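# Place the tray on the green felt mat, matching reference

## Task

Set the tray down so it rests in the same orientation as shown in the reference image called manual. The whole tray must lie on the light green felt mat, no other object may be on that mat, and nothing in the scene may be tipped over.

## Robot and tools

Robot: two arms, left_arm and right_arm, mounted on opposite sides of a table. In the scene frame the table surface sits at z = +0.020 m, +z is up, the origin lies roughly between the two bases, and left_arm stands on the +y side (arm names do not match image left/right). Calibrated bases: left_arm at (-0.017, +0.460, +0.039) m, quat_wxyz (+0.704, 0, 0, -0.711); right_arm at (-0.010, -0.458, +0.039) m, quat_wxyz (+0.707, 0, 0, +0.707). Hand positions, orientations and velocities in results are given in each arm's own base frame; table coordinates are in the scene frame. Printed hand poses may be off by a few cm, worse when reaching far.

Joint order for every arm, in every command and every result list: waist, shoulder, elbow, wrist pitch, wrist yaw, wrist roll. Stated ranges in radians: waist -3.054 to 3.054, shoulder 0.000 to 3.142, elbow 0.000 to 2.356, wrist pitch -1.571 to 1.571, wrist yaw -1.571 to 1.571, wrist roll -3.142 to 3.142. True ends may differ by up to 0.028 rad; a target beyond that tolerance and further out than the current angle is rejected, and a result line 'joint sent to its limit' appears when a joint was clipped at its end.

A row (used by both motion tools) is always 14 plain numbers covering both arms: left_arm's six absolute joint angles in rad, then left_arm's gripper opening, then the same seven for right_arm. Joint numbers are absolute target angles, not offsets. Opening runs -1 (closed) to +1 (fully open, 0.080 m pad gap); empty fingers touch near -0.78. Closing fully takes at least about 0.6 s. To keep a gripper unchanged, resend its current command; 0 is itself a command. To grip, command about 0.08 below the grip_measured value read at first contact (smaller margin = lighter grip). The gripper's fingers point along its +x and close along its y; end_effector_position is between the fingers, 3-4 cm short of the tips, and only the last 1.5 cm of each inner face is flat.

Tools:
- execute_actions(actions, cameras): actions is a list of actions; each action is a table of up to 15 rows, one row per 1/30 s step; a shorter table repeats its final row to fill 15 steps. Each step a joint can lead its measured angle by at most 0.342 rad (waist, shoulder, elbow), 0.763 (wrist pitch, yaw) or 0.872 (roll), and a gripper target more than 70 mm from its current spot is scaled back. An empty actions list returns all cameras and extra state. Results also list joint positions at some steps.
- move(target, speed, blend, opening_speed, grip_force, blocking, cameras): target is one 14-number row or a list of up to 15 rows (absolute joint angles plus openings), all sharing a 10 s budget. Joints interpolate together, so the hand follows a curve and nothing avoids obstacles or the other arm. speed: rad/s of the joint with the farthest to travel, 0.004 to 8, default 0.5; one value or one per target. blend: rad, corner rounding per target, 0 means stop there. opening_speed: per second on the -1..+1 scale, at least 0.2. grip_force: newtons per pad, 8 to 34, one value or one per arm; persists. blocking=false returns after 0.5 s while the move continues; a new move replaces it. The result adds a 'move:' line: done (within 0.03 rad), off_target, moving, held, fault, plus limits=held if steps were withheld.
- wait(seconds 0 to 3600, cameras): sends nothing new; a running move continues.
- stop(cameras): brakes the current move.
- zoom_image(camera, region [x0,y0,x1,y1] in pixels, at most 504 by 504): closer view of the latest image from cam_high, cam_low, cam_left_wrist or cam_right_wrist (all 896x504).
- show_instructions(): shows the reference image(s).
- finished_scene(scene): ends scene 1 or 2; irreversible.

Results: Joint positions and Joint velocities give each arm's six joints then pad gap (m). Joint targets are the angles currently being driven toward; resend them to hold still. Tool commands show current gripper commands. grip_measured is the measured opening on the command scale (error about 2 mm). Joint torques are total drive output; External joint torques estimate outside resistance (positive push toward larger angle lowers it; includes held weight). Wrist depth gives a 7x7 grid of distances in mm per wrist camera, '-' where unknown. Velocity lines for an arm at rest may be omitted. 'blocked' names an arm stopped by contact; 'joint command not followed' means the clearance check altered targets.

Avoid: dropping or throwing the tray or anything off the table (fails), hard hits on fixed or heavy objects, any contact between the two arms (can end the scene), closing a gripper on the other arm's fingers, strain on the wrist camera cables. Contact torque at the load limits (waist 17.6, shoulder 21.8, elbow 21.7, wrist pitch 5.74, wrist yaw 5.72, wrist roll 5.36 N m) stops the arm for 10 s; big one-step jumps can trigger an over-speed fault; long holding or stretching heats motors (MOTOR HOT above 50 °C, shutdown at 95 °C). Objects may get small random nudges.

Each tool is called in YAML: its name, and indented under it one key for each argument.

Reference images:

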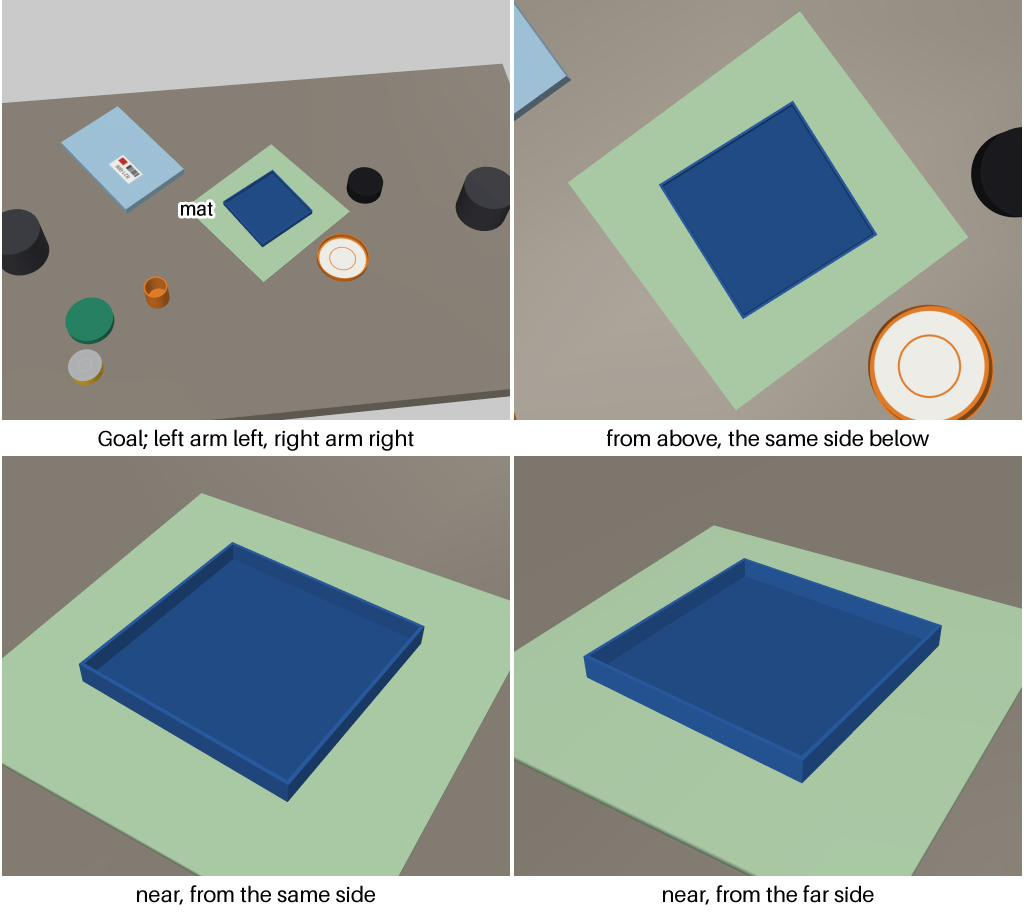

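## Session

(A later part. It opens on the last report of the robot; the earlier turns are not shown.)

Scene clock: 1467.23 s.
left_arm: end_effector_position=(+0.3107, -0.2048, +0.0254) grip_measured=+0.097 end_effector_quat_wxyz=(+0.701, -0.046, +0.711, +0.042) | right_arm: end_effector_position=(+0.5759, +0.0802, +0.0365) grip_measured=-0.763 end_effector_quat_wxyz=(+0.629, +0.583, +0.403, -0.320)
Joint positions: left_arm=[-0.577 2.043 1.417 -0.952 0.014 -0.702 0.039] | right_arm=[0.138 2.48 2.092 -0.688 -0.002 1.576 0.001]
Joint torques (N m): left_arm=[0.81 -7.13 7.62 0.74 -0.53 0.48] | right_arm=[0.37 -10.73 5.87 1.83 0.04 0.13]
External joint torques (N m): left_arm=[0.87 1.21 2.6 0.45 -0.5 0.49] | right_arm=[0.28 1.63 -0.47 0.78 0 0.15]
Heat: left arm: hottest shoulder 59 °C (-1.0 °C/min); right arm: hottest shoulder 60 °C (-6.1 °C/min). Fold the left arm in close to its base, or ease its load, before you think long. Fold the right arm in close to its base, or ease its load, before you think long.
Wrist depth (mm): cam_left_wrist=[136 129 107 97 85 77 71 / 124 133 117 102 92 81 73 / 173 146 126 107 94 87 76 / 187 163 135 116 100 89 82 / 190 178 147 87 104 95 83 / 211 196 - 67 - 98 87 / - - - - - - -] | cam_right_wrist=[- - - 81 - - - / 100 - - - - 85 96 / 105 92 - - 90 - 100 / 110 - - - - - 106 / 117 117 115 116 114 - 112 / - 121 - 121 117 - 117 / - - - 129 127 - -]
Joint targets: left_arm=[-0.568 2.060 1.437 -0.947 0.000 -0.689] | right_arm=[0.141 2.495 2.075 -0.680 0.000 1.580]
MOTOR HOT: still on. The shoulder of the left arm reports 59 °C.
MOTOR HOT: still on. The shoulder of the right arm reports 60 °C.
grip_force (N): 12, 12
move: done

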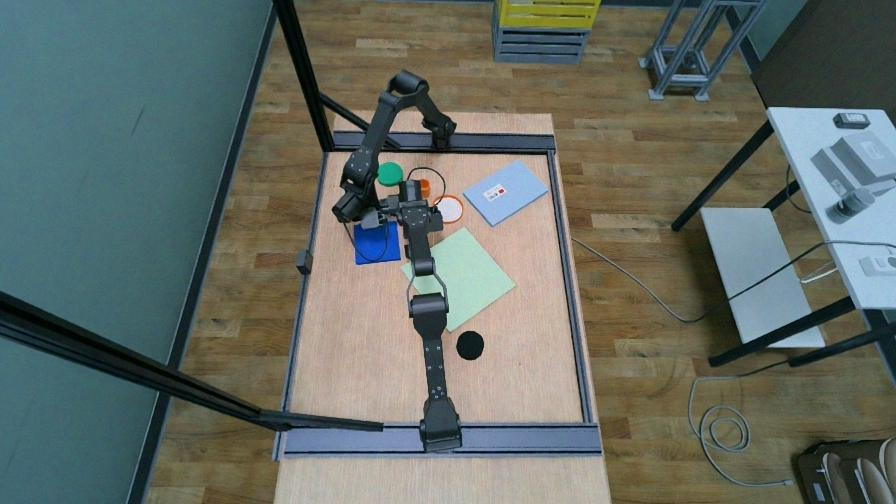

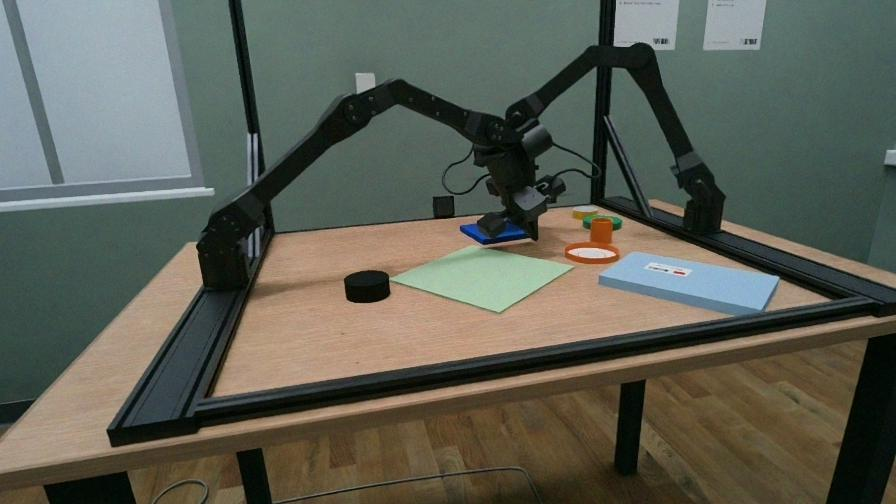

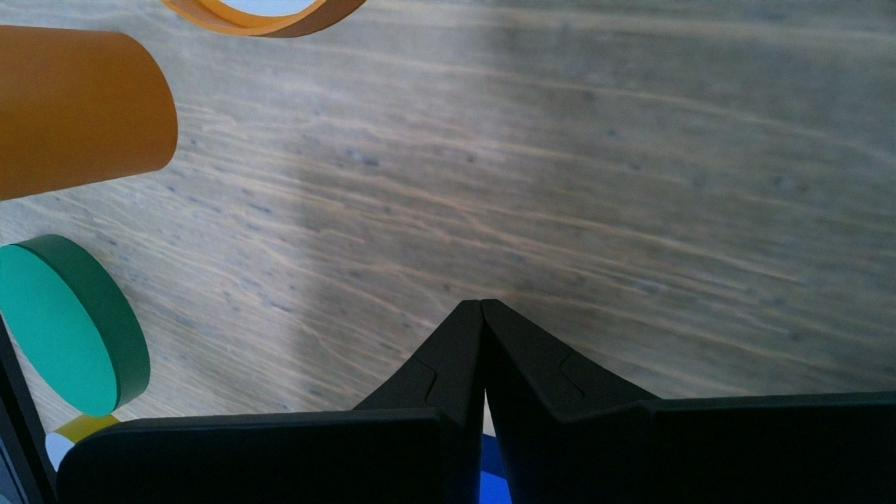

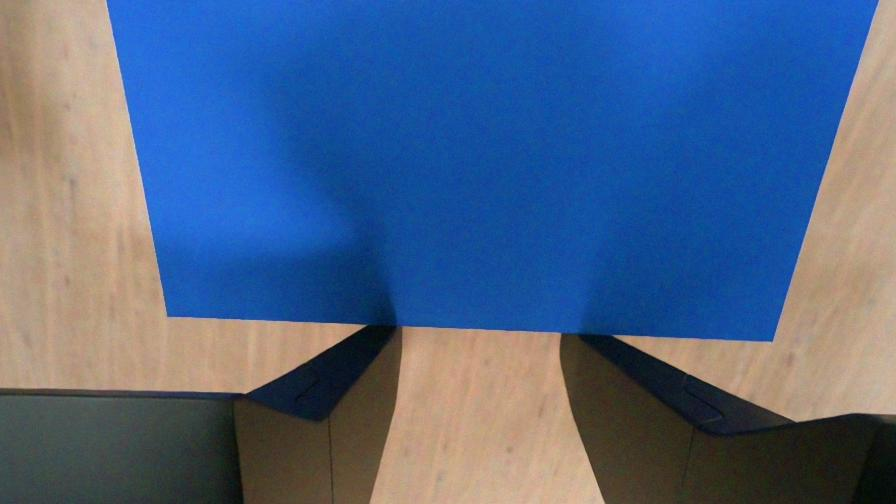

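move:
  target:
    - [-0.65, 1.8, 1.45, -1.2208, 0, -0.78, 0.1, 0.1405, 2.4949, 2.0748, -0.6799, 0, 1.6, -0.9]
    - [-0.705, 2.1565, 1.8683, -1.1118, 0, -2.371, -0.9, 0.1405, 2.4949, 2.0748, -0.6799, 0, 1.70, -0.9]
    - [-0.705, 2.2117, 1.6585, -0.8468, 0, -2.371, -0.9, 0.1405, 2.4949, 2.0748, -0.6799, 0, 1.70, -0.9]
    - [-0.6407, 2.1092, 1.493, -0.7838, 0, -2.307, -0.9, 0.1405, 2.4949, 2.0748, -0.6799, 0, 1.70, -0.9]
    - [-0.6407, 2.1092, 1.493, -0.7838, 0, -2.307, -0.9, 0.2071, 2.5364, 2.1434, -0.707, 0, 1.74, -0.9]
  speed: [0.4,0.8,0.3,0.12,0.12]
  blend: [0.03,0.0,0,0,0]
  cameras: ["cam_right_wrist","cam_low","cam_high"]

zoom_image:
  camera: "cam_low"
  region: [420, 130, 640, 270]

Scene clock: 1524.83 s.
left_arm: end_effector_position=(+0.3451, -0.2614, +0.0265) grip_measured=-0.751 end_effector_quat_wxyz=(-0.479, +0.587, -0.469, -0.454) | right_arm: end_effector_position=(+0.5733, +0.1133, +0.0311) grip_measured=-0.763 end_effector_quat_wxyz=(+0.591, +0.616, +0.395, -0.339)
Joint positions: left_arm=[-0.647 2.112 1.511 -0.781 0.003 -2.31 0.001] | right_arm=[0.196 2.51 2.129 -0.706 0.005 1.735 0.001]
Joint torques (N m): left_arm=[0.54 -9.98 3.71 0.41 -0.15 0.14] | right_arm=[1.17 -9.49 9.7 1.12 -0.13 0.1]
External joint torques (N m): left_arm=[0.47 -0.93 -1.63 -0.14 -0.1 0.13] | right_arm=[1.29 2.94 3.36 0.08 -0.18 0.12]
Heat: left arm: hottest shoulder 57 °C (-3.0 °C/min); right arm: hottest shoulder 61 °C (+1.0 °C/min). Fold the left arm in close to its base, or ease its load, before you think long. Fold the right arm in close to its base, or ease its load, before you think long.
Wrist depth (mm): cam_left_wrist=[121 110 96 86 75 71 64 / 133 121 107 90 82 74 66 / 153 132 113 98 87 78 69 / 172 146 124 105 92 82 73 / 179 165 134 108 96 87 79 / 202 182 154 67 - 90 82 / - - - - - - -] | cam_right_wrist=[- 83 85 - - - - / 86 87 90 - - - - / - 93 95 - - - 94 / - 98 102 - 96 - - / 103 105 109 96 121 124 129 / - 110 114 - 124 130 137 / - - - - - - -]
Joint targets: left_arm=[-0.641 2.109 1.493 -0.784 0.000 -2.307] | right_arm=[0.207 2.536 2.143 -0.707 0.000 1.740]
MOTOR HOT: still on. The shoulder of the left arm reports 57 °C.
MOTOR HOT: still on. The shoulder of the right arm reports 61 °C.
grip_force (N): 12, 12
move: done; blend cut to 0 rad at target 1
Images, in order (width x height): cam_high 896x504, cam_low 896x504, cam_right_wrist 896x504.

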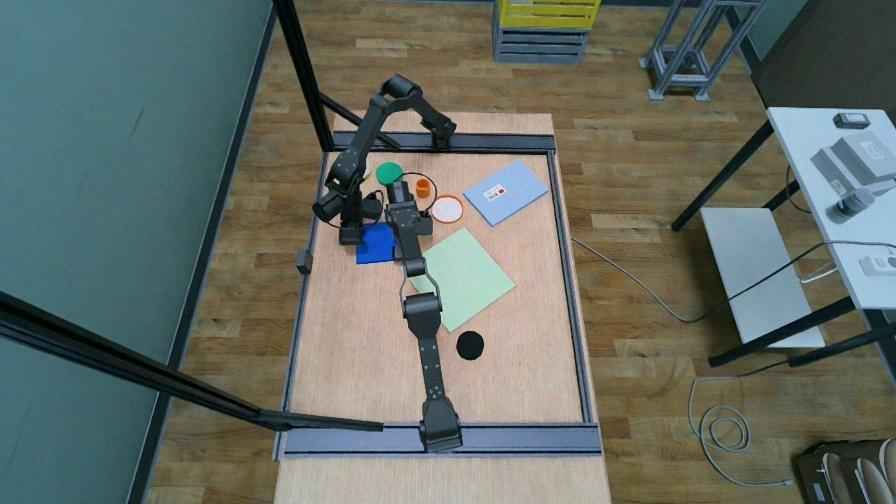

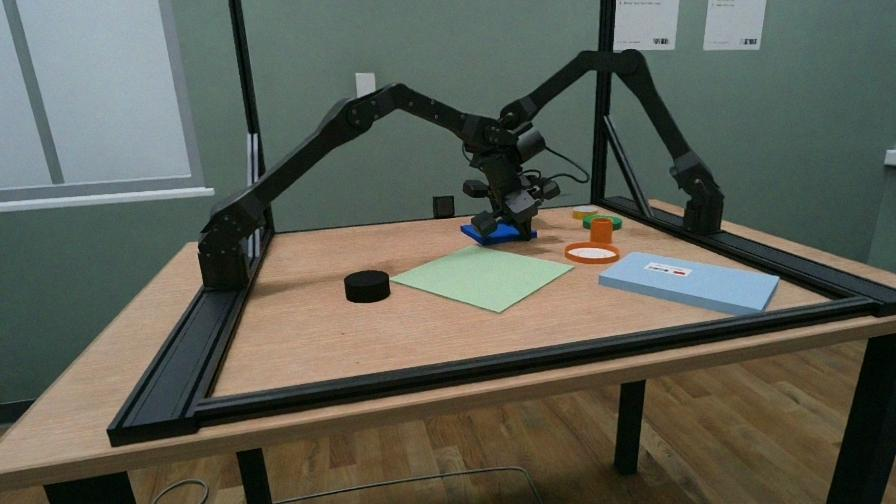

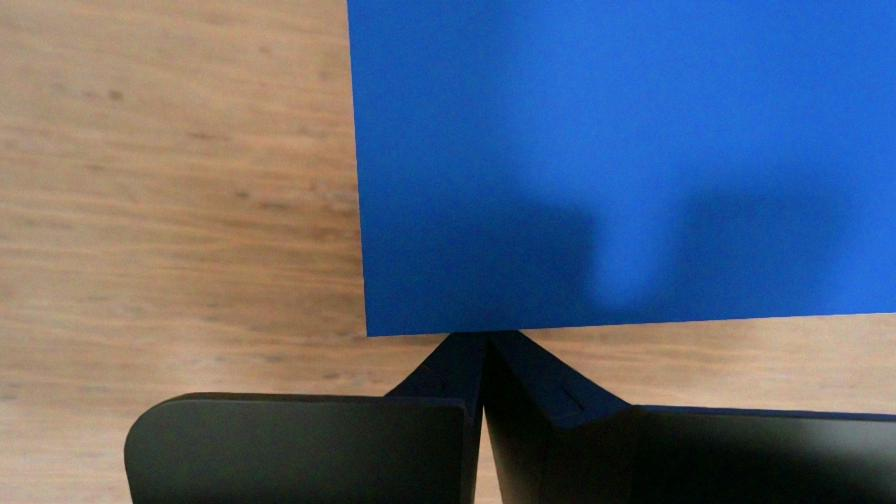

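Scaled by 2.291.

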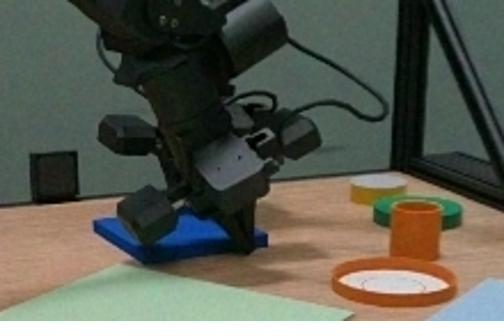

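move:
  target: [-0.6207, 2.1092, 1.493, -0.7838, 0, -2.307, -0.9, 0.2371, 2.5364, 2.1434, -0.707, 0, 1.74, -0.9]
  speed: 0.06
  cameras: ["cam_right_wrist"]

Scene clock: 1534.00 s.
left_arm: end_effector_position=(+0.3466, -0.2595, +0.0265) grip_measured=-0.751 end_effector_quat_wxyz=(-0.474, +0.589, -0.470, -0.455) | right_arm: end_effector_position=(+0.5719, +0.1202, +0.0312) grip_measured=-0.763 end_effector_quat_wxyz=(+0.595, +0.613, +0.397, -0.337)
Joint positions: left_arm=[-0.638 2.112 1.511 -0.781 0.012 -2.31 0.001] | right_arm=[0.21 2.51 2.13 -0.707 0.013 1.736 0.001]
Joint torques (N m): left_arm=[1.54 -9.96 3.68 0.4 -0.5 0.16] | right_arm=[2.76 -9.36 9.66 1.13 -0.4 0.13]
External joint torques (N m): left_arm=[1.54 -0.9 -1.63 -0.13 -0.47 0.15] | right_arm=[2.76 3.18 3.29 0.1 -0.45 0.15]
Heat: left arm: hottest shoulder 58 °C (+0.0 °C/min); right arm: hottest shoulder 62 °C (+2.0 °C/min). Fold the left arm in close to its base, or ease its load, before you think long. Fold the right arm in close to its base, or ease its load, before you think long.
Wrist depth (mm): cam_left_wrist=[123 112 98 87 76 72 64 / 131 121 108 91 82 74 66 / 154 133 114 98 87 78 69 / 173 146 125 105 93 82 73 / 179 165 134 108 96 87 79 / 199 181 153 67 - 90 82 / - - - - - - -] | cam_right_wrist=[- 83 85 - - - - / 86 87 90 - - - - / - 93 95 - - - - / - 99 102 - - - - / 104 106 109 98 120 124 129 / - 111 115 - 124 129 136 / - - - - - - -]
Joint targets: left_arm=[-0.621 2.109 1.493 -0.784 0.000 -2.307] | right_arm=[0.237 2.536 2.143 -0.707 0.000 1.740]
MOTOR HOT: still on. The shoulder of the left arm reports 58 °C.
MOTOR HOT: still on. The shoulder of the right arm reports 62 °C.
grip_force (N): 12, 12
move: done

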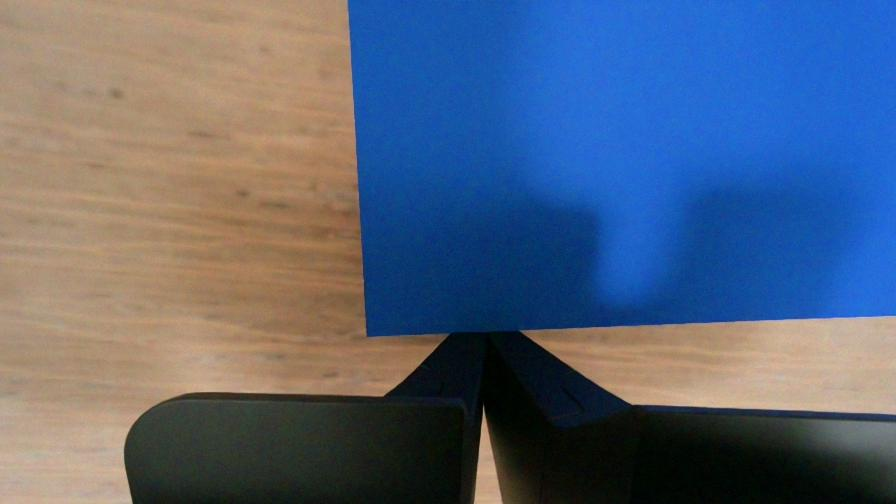

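move:
  target:
    - [-0.5707, 2.1092, 1.493, -0.7838, 0, -2.307, -0.9, 0.2971, 2.5364, 2.1434, -0.707, 0, 1.74, -0.9]
    - [-0.5537, 2.083, 1.654, -0.9389, 0, -2.29, -0.9, 0.300, 2.4309, 2.1818, -0.8189, 0, 1.743, -0.9]
  speed: [0.08,0.1]
  cameras: ["cam_right_wrist","cam_low"]

Scene clock: 1568.00 s.
left_arm: end_effector_position=(+0.3557, -0.2494, +0.0268) grip_measured=-0.751 end_effector_quat_wxyz=(-0.464, +0.599, -0.463, -0.460) | right_arm: end_effector_position=(+0.5732, +0.1123, +0.0312) grip_measured=-0.763 end_effector_quat_wxyz=(+0.599, +0.610, +0.386, -0.346)
Joint positions: left_arm=[-0.604 2.112 1.511 -0.774 0.021 -2.31 0.001] | right_arm=[0.203 2.51 2.13 -0.708 0.038 1.736 0.001]
Joint torques (N m): left_arm=[1.53 -10.04 3.71 -0.02 -0.82 0.16] | right_arm=[2.52 -12.52 8 1.19 -0.44 -0.03]
External joint torques (N m): left_arm=[1.54 -1.1 -1.53 -0.54 -0.8 0.16] | right_arm=[2.53 -0.07 1.67 0.16 -0.5 -0.01]
Heat: left arm: hottest shoulder 62 °C (+6.0 °C/min); right arm: hottest shoulder 61 °C (+2.0 °C/min). Fold the left arm in close to its base, or ease its load, before you think long. Fold the right arm in close to its base, or ease its load, before you think long.
Wrist depth (mm): cam_left_wrist=[127 114 100 88 78 73 65 / 127 124 109 92 83 76 67 / 156 135 115 99 88 80 70 / 175 148 125 105 94 82 73 / 180 165 134 108 96 87 79 / 192 180 150 67 - - 81 / - - - - - - -] | cam_right_wrist=[- 82 84 - - - - / 86 87 89 - - 85 - / - 92 94 - - 92 - / - 99 101 - - 99 - / 104 105 109 97 118 123 128 / - 111 115 - 124 130 137 / - - - - - - -]
Joint targets: left_arm=[-0.587 2.109 1.493 -0.784 0.000 -2.307] | right_arm=[0.227 2.510 2.130 -0.707 0.023 1.736]
MOTOR HOT: still on. The shoulder of the left arm reports 62 °C.
MOTOR HOT: still on. The shoulder of the right arm reports 61 °C.
grip_force (N): 12, 12
move: held (right_arm; a check stopped the path), off_target (left_arm; braked when a check withheld steps of right_arm); path passed 0 of 2 targets; limits=held; left_arm: the wrist pitch is farthest, 0.165 rad from its target; right_arm: the wrist pitch is farthest, 0.111 rad from its target
joint command not followed: on one or more control steps a check withheld the commanded joint targets of the right arm, and it was not sent them on those steps.
cause: the commanded joint targets, or the way to them, would bring a part of the robot too close to another arm (a part of this arm just beyond the wrist pitch and a part of the left arm just beyond the wrist yaw, along the way the arms are being sent, or toward where that arm still pushes).
Images, in order (width x height): cam_low 896x504, cam_right_wrist 896x504.

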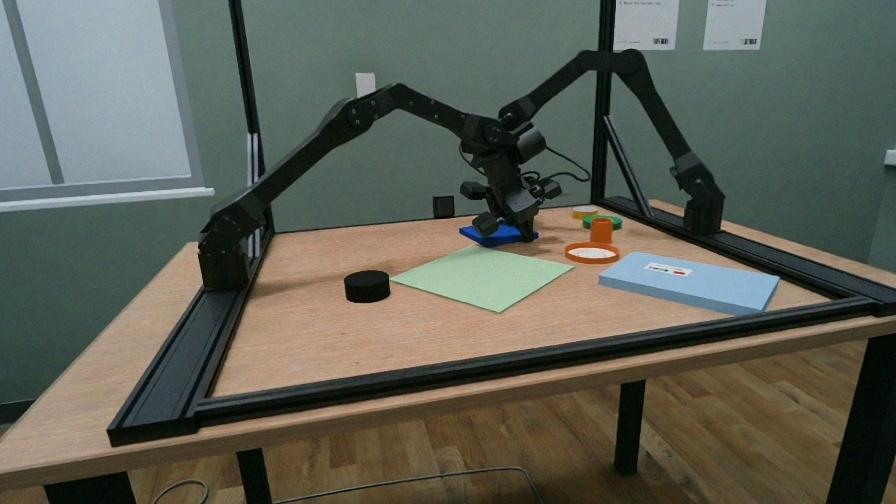

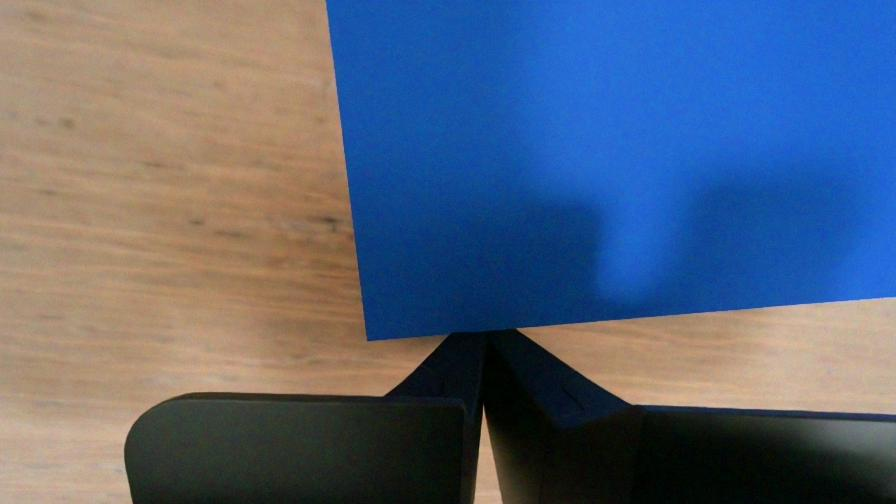

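move:
  target:
    - [-0.68, 2.112, 1.511, -0.774, 0, -2.31, -0.9, 0.15, 2.51, 2.13, -0.708, 0, 1.73, -0.9]
    - [-0.705, 2.1565, 1.8683, -1.1118, 0, -2.371, -0.9, 0.14, 2.4703, 2.2278, -0.8575, 0, 1.6, -0.9]
    - [-0.6626, 1.6832, 1.269, -0.8358, 0, -0.794, -0.9, 0.4263, 1.9143, 1.4821, -0.6378, 0, 0.353, -0.9]
    - [-0.6626, 1.8118, 1.0216, -0.4598, 0, -0.794, -0.9, 0.4263, 2.0376, 1.2683, -0.3007, 0, 0.353, -0.9]
  speed: [0.2,0.5,0.8,0.3]
  blend: [0.0,0.03,0,0]
  cameras: ["cam_right_wrist","cam_left_wrist","cam_high"]

Scene clock: 1679.57 s.
left_arm: end_effector_position=(+0.2904, -0.2284, +0.0248) grip_measured=-0.751 end_effector_quat_wxyz=(+0.782, -0.124, +0.609, -0.032) | right_arm: end_effector_position=(+0.4247, +0.1917, +0.0310) grip_measured=-0.763 end_effector_quat_wxyz=(+0.853, +0.046, +0.512, +0.092)
Joint positions: left_arm=[-0.666 1.807 1.03 -0.463 0.001 -0.798 0.001] | right_arm=[0.425 2.022 1.281 -0.303 0.003 0.357 0.001]
Joint torques (N m): left_arm=[0.29 -6.8 4.7 1.03 -0.07 0.18] | right_arm=[0.15 -7.28 5.77 1.49 -0.1 -0.15]
External joint torques (N m): left_arm=[0.36 0.12 -0.51 0.22 -0.04 0.17] | right_arm=[0.16 1.89 -0.07 0.37 -0.11 -0.14]
Heat: left arm: hottest shoulder 66 °C (+2.0 °C/min); right arm: hottest shoulder 73 °C (+3.0 °C/min). Fold the left arm in close to its base, or ease its load, before you think long. Fold the right arm in close to its base, or ease its load, before you think long.
Wrist depth (mm): cam_left_wrist=[144 137 130 110 103 99 94 / 141 135 128 108 102 97 94 / 138 132 125 108 111 107 103 / 136 130 123 116 111 106 101 / 133 128 121 116 108 105 100 / 131 127 121 67 - 103 99 / - - - - - - -] | cam_right_wrist=[- - - - 115 120 129 / - - - 98 104 123 132 / - - 92 - 120 124 134 / - 101 106 113 119 127 136 / - 102 108 113 122 128 138 / - - 109 - 124 131 142 / - - - - - - -]
Joint targets: left_arm=[-0.663 1.812 1.022 -0.460 0.000 -0.794] | right_arm=[0.426 2.038 1.268 -0.301 0.000 0.353]
MOTOR HOT: still on. The shoulder of the left arm reports 66 °C.
MOTOR HOT: still on. The shoulder of the right arm reports 73 °C.
grip_force (N): 12, 12
move: done
Images, in order (width x height): cam_high 896x504, cam_left_wrist 896x504, cam_right_wrist 896x504.

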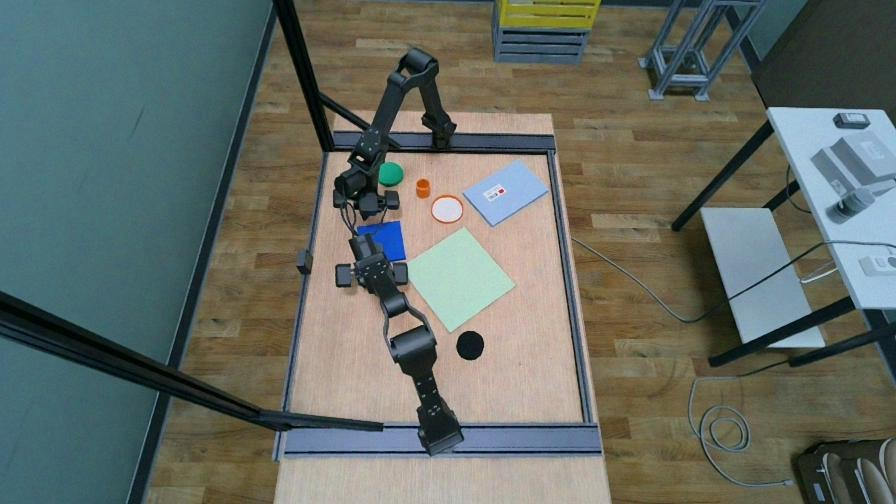

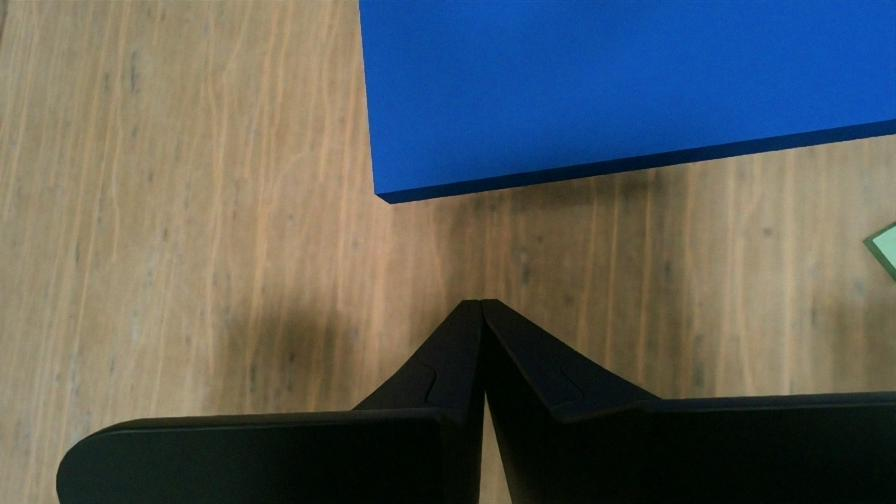

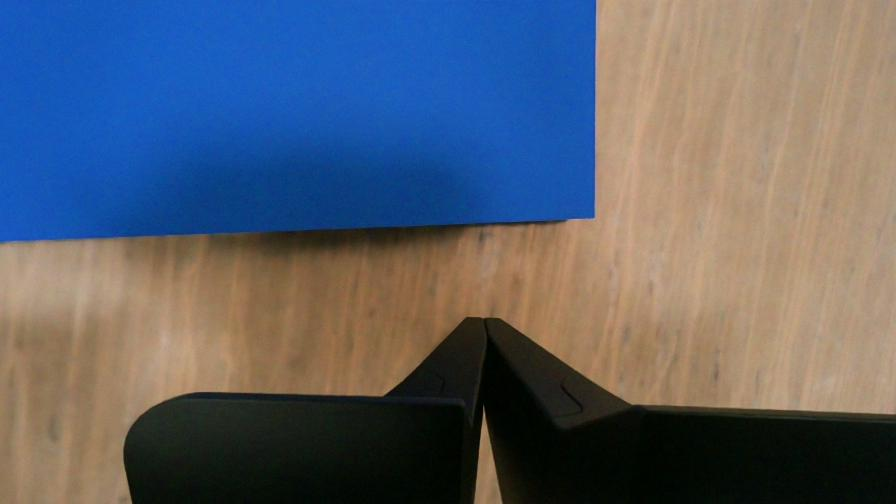

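move:
  target: [-0.5955,1.9044,1.1471,-0.4927,0,-0.7265,-0.9,0.3986,2.17,1.4806,-0.3806,0,0.325,-0.9]
  speed: 0.12
  cameras: ["cam_high","cam_left_wrist","cam_right_wrist"]

Scene clock: 1721.60 s.
left_arm: end_effector_position=(+0.3165, -0.2252, +0.0241) grip_measured=-0.751 end_effector_quat_wxyz=(+0.782, -0.113, +0.612, -0.032) | right_arm: end_effector_position=(+0.4523, +0.1971, +0.0264) grip_measured=-0.763 end_effector_quat_wxyz=(+0.846, +0.034, +0.524, +0.092)
Joint positions: left_arm=[-0.615 1.881 1.129 -0.502 0.009 -0.733 0.001] | right_arm=[0.41 2.137 1.455 -0.393 -0.003 0.326 0.001]
Joint torques (N m): left_arm=[1.68 -5.41 7.7 1.42 -0.4 0.25] | right_arm=[-1.17 -6.22 10.59 2.24 0.09 -0.05]
External joint torques (N m): left_arm=[1.66 2.06 2.45 0.63 -0.37 0.24] | right_arm=[-1.1 3.89 4.55 1.12 0.07 -0.04]
Heat: left arm: hottest shoulder 59 °C (-7.0 °C/min); right arm: hottest shoulder 64 °C (-9.1 °C/min). Fold the left arm in close to its base, or ease its load, before you think long. Fold the right arm in close to its base, or ease its load, before you think long.
Wrist depth (mm): cam_left_wrist=[133 127 121 103 97 94 89 / 131 125 119 101 96 92 88 / 129 124 118 100 95 91 88 / 128 122 116 98 93 90 87 / 125 121 115 98 104 101 97 / 124 120 115 67 - 100 96 / - - - - - - -] | cam_right_wrist=[- - - 96 114 119 127 / - - - - 117 122 129 / - - - - 118 123 131 / - - - - 120 126 134 / - - - - 121 128 137 / - 104 109 - 123 130 140 / - - - - - - -]
Joint targets: left_arm=[-0.596 1.904 1.147 -0.493 0.000 -0.727] | right_arm=[0.399 2.170 1.481 -0.381 0.000 0.325]
MOTOR HOT: still on. The shoulder of the left arm reports 59 °C.
MOTOR HOT: still on. The shoulder of the right arm reports 64 °C.
grip_force (N): 12, 12
move: off_target (right_arm); right_arm: the shoulder is farthest, 0.033 rad from its target

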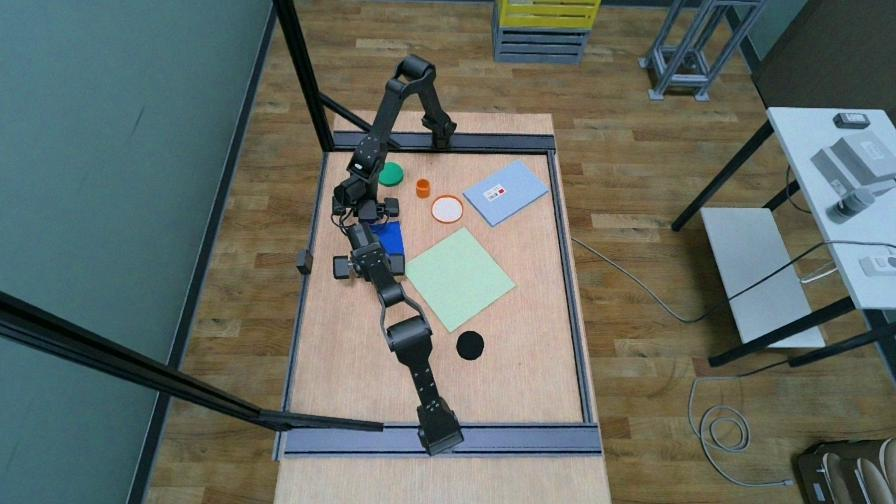

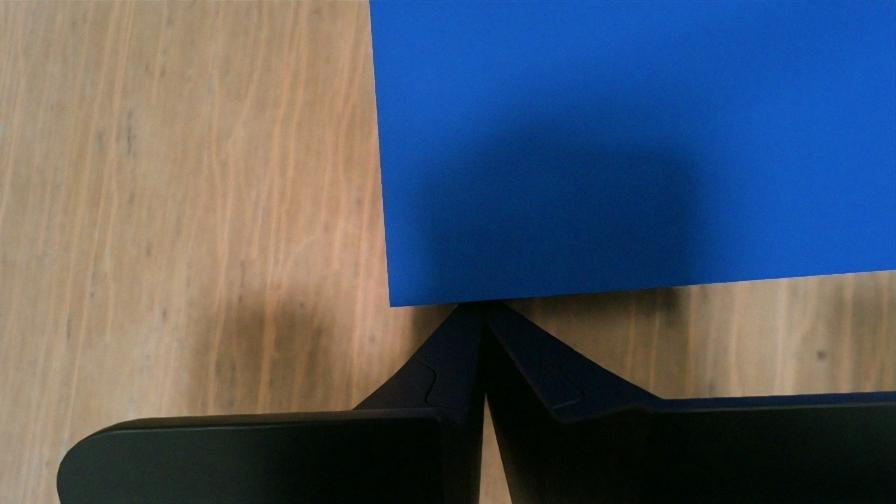

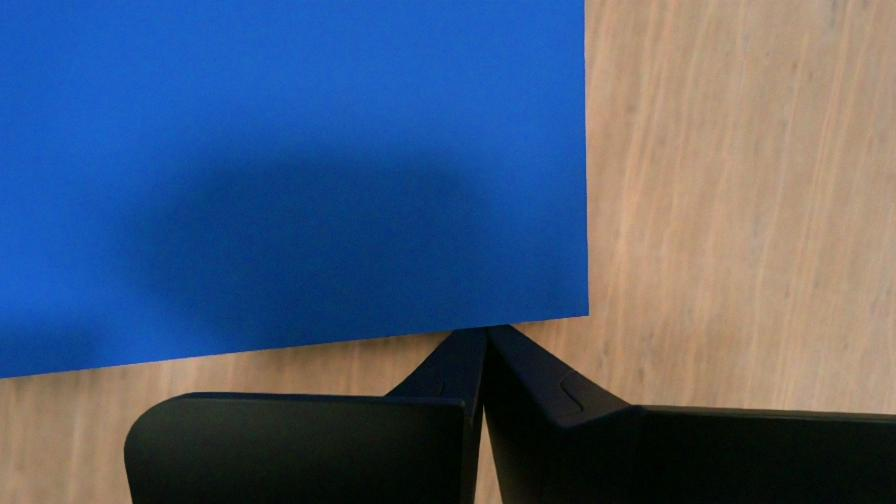

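move:
  target: [-0.5788,1.9294,1.1821,-0.5027,0,-0.7265,-0.9,0.3986,2.17,1.4806,-0.3806,0,0.325,-0.9]
  speed: 0.12
  grip_force: [30,30]

Scene clock: 1737.87 s.
left_arm: end_effector_position=(+0.3201, -0.2273, +0.0240) grip_measured=-0.752 end_effector_quat_wxyz=(+0.778, -0.115, +0.617, -0.031) | right_arm: end_effector_position=(+0.4517, +0.1972, +0.0261) grip_measured=-0.764 end_effector_quat_wxyz=(+0.845, +0.034, +0.525, +0.093)
Joint positions: left_arm=[-0.609 1.9 1.158 -0.521 0.021 -0.733 0.001] | right_arm=[0.41 2.137 1.455 -0.396 -0.005 0.325 0.001]
Joint torques (N m): left_arm=[2.64 -4.91 8.35 2 -0.84 0.26] | right_arm=[-1.05 -6.34 10.6 2.49 0.14 -0.03]
External joint torques (N m): left_arm=[2.63 2.73 3.06 1.21 -0.82 0.25] | right_arm=[-1.06 3.62 4.7 1.41 0.13 -0.03]
Heat: left arm: hottest shoulder 55 °C (-11.0 °C/min); right arm: hottest shoulder 59 °C (-15.0 °C/min). Fold the left arm in close to its base, or ease its load, before you think long. Fold the right arm in close to its base, or ease its load, before you think long.
Wrist depth (mm): cam_left_wrist=[133 127 121 103 97 93 89 / 131 125 119 101 96 91 88 / 129 124 118 100 95 91 88 / 128 122 116 98 93 90 87 / 126 121 115 98 104 101 96 / 124 120 115 67 - 100 96 / - - - - - - -] | cam_right_wrist=[- - - - 114 118 126 / - - 91 - 115 121 128 / - - 92 95 118 123 131 / - 87 - 97 121 126 134 / - - - - 122 128 137 / - - 109 - 123 130 141 / - - - - - - -]
Joint targets: left_arm=[-0.579 1.929 1.182 -0.503 0.000 -0.727] | right_arm=[0.399 2.170 1.481 -0.381 0.000 0.325]
MOTOR HOT: still on. The shoulder of the left arm reports 55 °C.
MOTOR HOT: still on. The shoulder of the right arm reports 59 °C.
grip_force (N): 30, 30
move: off_target (left_arm); left_arm: the waist is farthest, 0.031 rad from its target

move:
  target: [-0.6317,2.0389,1.339,-0.55,0,-0.796,-0.9,0.4691,2.22,1.564,-0.414,0,0.396,-0.9]
  speed: 0.1
  cameras: ["cam_left_wrist","cam_right_wrist"]

Scene clock: 1763.33 s.
left_arm: end_effector_position=(+0.3311, -0.2664, +0.0252) grip_measured=-0.752 end_effector_quat_wxyz=(+0.771, -0.124, +0.623, -0.038) | right_arm: end_effector_position=(+0.4451, +0.2378, +0.0264) grip_measured=-0.764 end_effector_quat_wxyz=(+0.838, +0.041, +0.533, +0.110)
Joint positions: left_arm=[-0.667 2.006 1.315 -0.569 0.031 -0.795 0.001] | right_arm=[0.487 2.182 1.532 -0.436 -0.011 0.389 0.001]
Joint torques (N m): left_arm=[3.08 -5.4 8.48 2.12 -1.22 0.05] | right_arm=[-1.91 -6.02 11.56 2.99 0.33 0.22]
External joint torques (N m): left_arm=[3.08 3 3.13 1.35 -1.2 0.04] | right_arm=[-1.83 4.45 5.45 1.89 0.31 0.23]
Heat: left arm: hottest shoulder 49 °C (-12.1 °C/min); right arm: hottest shoulder 55 °C (-12.1 °C/min). Fold the left arm in close to its base, or ease its load, before you think long. Fold the right arm in close to its base, or ease its load, before you think long.
Wrist depth (mm): cam_left_wrist=[135 128 121 102 95 91 86 / 132 127 120 100 94 89 84 / 130 126 119 99 94 89 86 / 130 125 117 98 92 88 84 / 130 124 116 98 103 100 95 / 129 123 117 67 - 99 94 / - - - - - - -] | cam_right_wrist=[- - - 94 113 117 126 / - - 87 - 115 121 131 / - - 89 99 118 123 132 / - 89 92 100 121 126 135 / - - 107 98 122 129 139 / - - 108 - 124 132 142 / - - - - - - -]
Joint targets: left_arm=[-0.632 2.039 1.339 -0.550 0.000 -0.796] | right_arm=[0.469 2.220 1.564 -0.414 0.000 0.396]
MOTOR HOT: still on. The shoulder of the left arm reports 49 °C.
MOTOR HOT: still on. The shoulder of the right arm reports 55 °C.
grip_force (N): 30, 30
move: off_target (left_arm, right_arm); left_arm: the waist is farthest, 0.035 rad from its target; right_arm: the shoulder is farthest, 0.038 rad from its target

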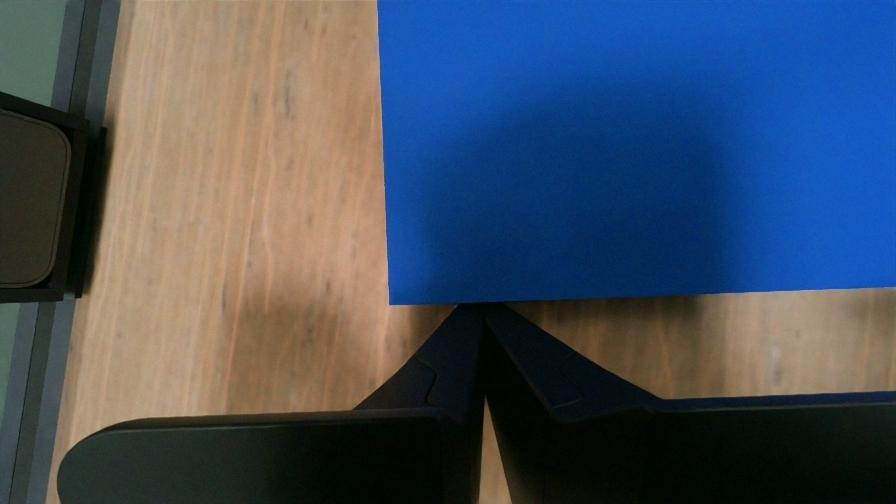

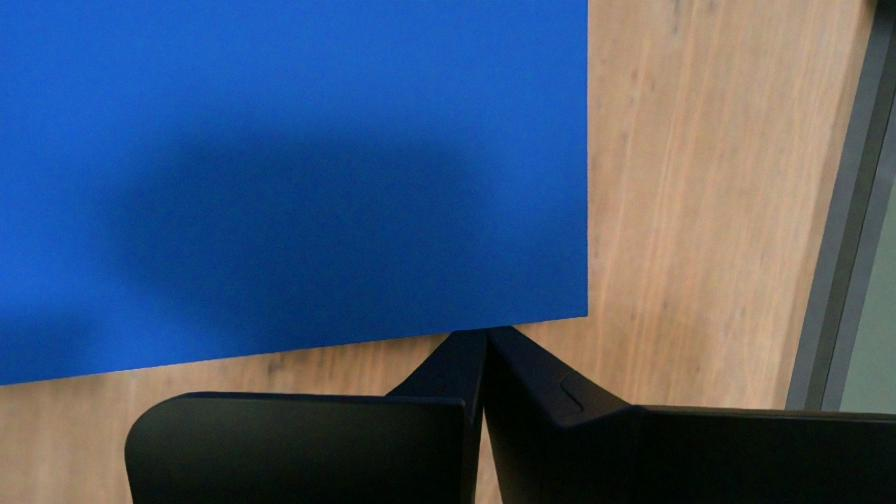

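move:
  target: [-0.6128,1.9427,1.4044,-0.6797,0,-0.778,-0.9,0.4499,2.122,1.6557,-0.5637,0,0.3765,-0.9]
  speed: 0.1
  cameras: ["cam_left_wrist","cam_right_wrist"]

Scene clock: 1771.10 s.
left_arm: end_effector_position=(+0.3317, -0.2542, +0.0506) grip_measured=-0.752 end_effector_quat_wxyz=(+0.767, -0.119, +0.630, -0.025) | right_arm: end_effector_position=(+0.4441, +0.2286, +0.0526) grip_measured=-0.764 end_effector_quat_wxyz=(+0.829, +0.035, +0.549, +0.101)
Joint positions: left_arm=[-0.644 1.962 1.368 -0.696 0.026 -0.783 0.001] | right_arm=[0.472 2.151 1.61 -0.586 -0.012 0.379 0.001]
Joint torques (N m): left_arm=[2.81 -10.97 9.87 1.86 -1.03 0.22] | right_arm=[-2.26 -13.45 13.42 2.91 0.35 -0.1]
External joint torques (N m): left_arm=[2.78 -2.65 4.31 1.11 -1 0.21] | right_arm=[-2.28 -3.1 7.23 1.87 0.35 -0.09]
Heat: left arm: hottest shoulder 49 °C (-11.2 °C/min); right arm: hottest shoulder 55 °C (-11.2 °C/min). Fold the left arm in close to its base, or ease its load, before you think long. Fold the right arm in close to its base, or ease its load, before you think long.
Wrist depth (mm): cam_left_wrist=[153 147 141 96 97 98 99 / 152 147 140 96 97 98 99 / - 147 140 96 97 98 99 / 150 147 140 96 97 98 99 / 152 146 139 96 124 120 115 / 152 147 141 67 - 121 116 / - - - - - - -] | cam_right_wrist=[- - - - 133 138 145 / - 96 - - 137 142 149 / - 98 - - 141 145 154 / - - - - 100 150 157 / - 124 130 101 146 154 - / - 127 132 - 148 158 - / - - - - - - -]
Joint targets: left_arm=[-0.613 1.943 1.404 -0.680 0.000 -0.778] | right_arm=[0.450 2.122 1.656 -0.564 0.000 0.377]
MOTOR HOT: still on. The shoulder of the left arm reports 49 °C.
MOTOR HOT: still on. The shoulder of the right arm reports 55 °C.
grip_force (N): 30, 30
move: off_target (left_arm, right_arm); left_arm: the elbow is farthest, 0.036 rad from its target; right_arm: the elbow is farthest, 0.045 rad from its target

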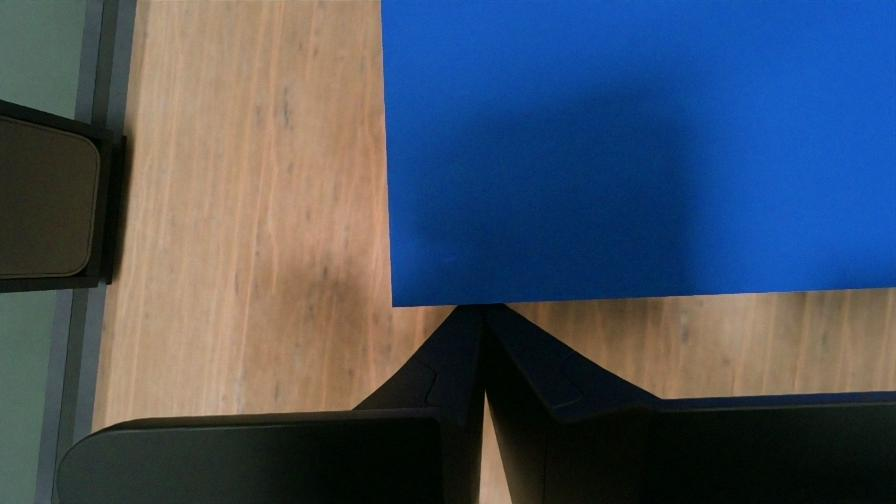

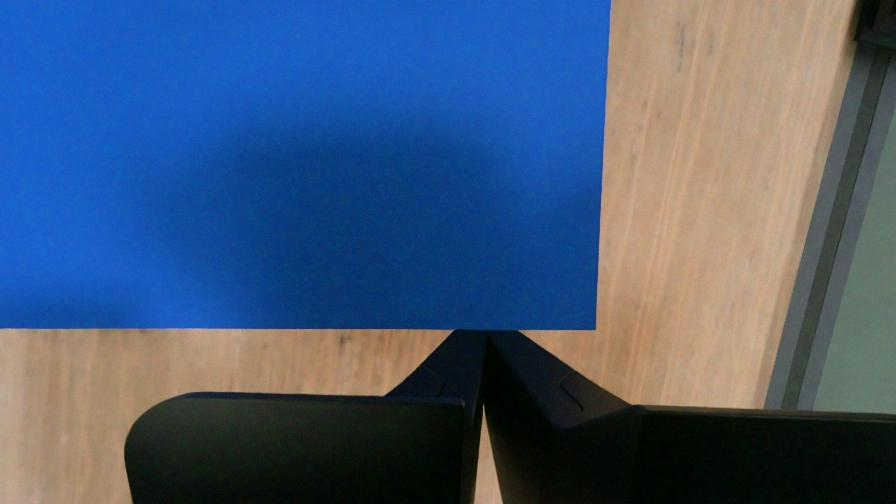

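move:
  target: [-0.5691,1.8384,1.4124,-0.777,0,-0.734,-0.9,0.4051,2.0497,1.6985,-0.6608,0,0.332,-0.9]
  speed: 0.1
  cameras: ["cam_left_wrist","cam_right_wrist"]

Scene clock: 1779.57 s.
left_arm: end_effector_position=(+0.3273, -0.2319, +0.0869) grip_measured=-0.752 end_effector_quat_wxyz=(+0.771, -0.117, +0.625, -0.026) | right_arm: end_effector_position=(+0.4462, +0.2059, +0.0919) grip_measured=-0.764 end_effector_quat_wxyz=(+0.834, +0.030, +0.542, +0.097)
Joint positions: left_arm=[-0.605 1.856 1.372 -0.798 0.03 -0.739 0.001] | right_arm=[0.428 2.076 1.649 -0.689 -0.013 0.335 0.001]
Joint torques (N m): left_arm=[3.29 -10.22 10.76 2.21 -1.18 0.22] | right_arm=[-2.32 -12.81 14.18 3.39 0.39 -0.1]
External joint torques (N m): left_arm=[3.25 -2.52 5.09 1.46 -1.15 0.21] | right_arm=[-2.29 -2.8 7.85 2.35 0.38 -0.09]
Heat: left arm: hottest shoulder 51 °C (-8.1 °C/min); right arm: hottest shoulder 60 °C (-4.0 °C/min). Heating fast: the right arm's shoulder motor: a push or a pull is the cause, and it goes on while you think. Ease it with your next call, before anything else. Fold the left arm in close to its base, or ease its load, before you think long.
Wrist depth (mm): cam_left_wrist=[900 192 184 95 105 112 123 / - 191 183 95 103 112 123 / - 189 182 95 103 113 122 / - 188 182 95 102 110 120 / 197 189 181 96 162 158 149 / 863 189 - 67 - 157 152 / - - - - - - -] | cam_right_wrist=[- 108 - 94 173 179 186 / - 107 - - 177 183 191 / - - - 97 180 187 194 / - - - - 184 192 - / 155 160 166 - 188 197 924 / - 163 169 - 192 201 - / - - - - - - -]
Joint targets: left_arm=[-0.569 1.838 1.412 -0.777 0.000 -0.734] | right_arm=[0.405 2.050 1.698 -0.661 0.000 0.332]
MOTOR HOT: still on. The shoulder of the left arm reports 51 °C.
MOTOR HOT: still on. The shoulder of the right arm reports 60 °C.
grip_force (N): 30, 30
move: off_target (left_arm, right_arm); left_arm: the elbow is farthest, 0.041 rad from its target; right_arm: the elbow is farthest, 0.049 rad from its target

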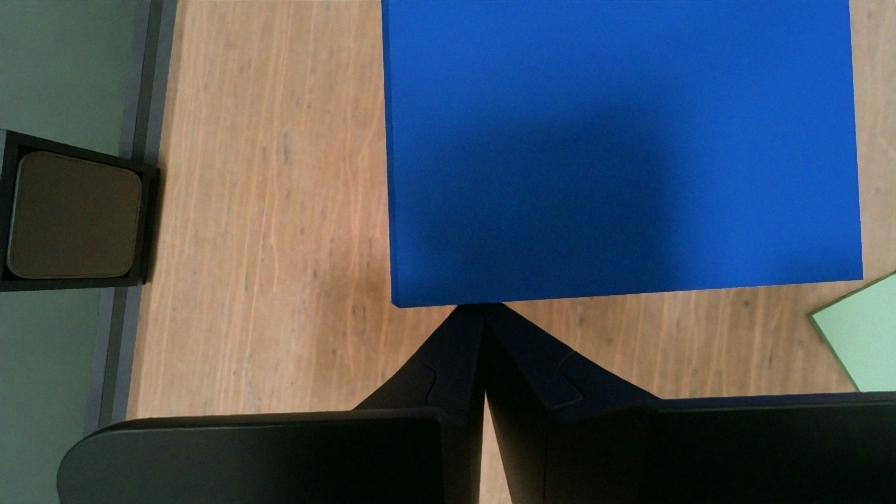

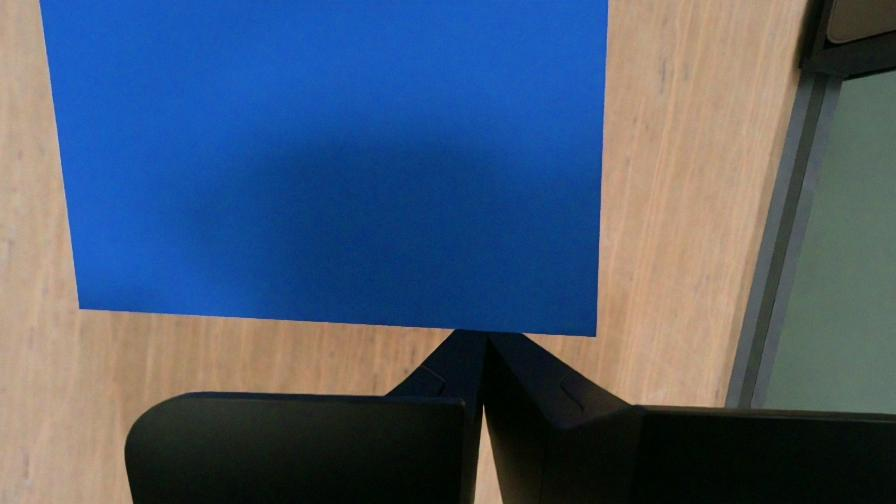

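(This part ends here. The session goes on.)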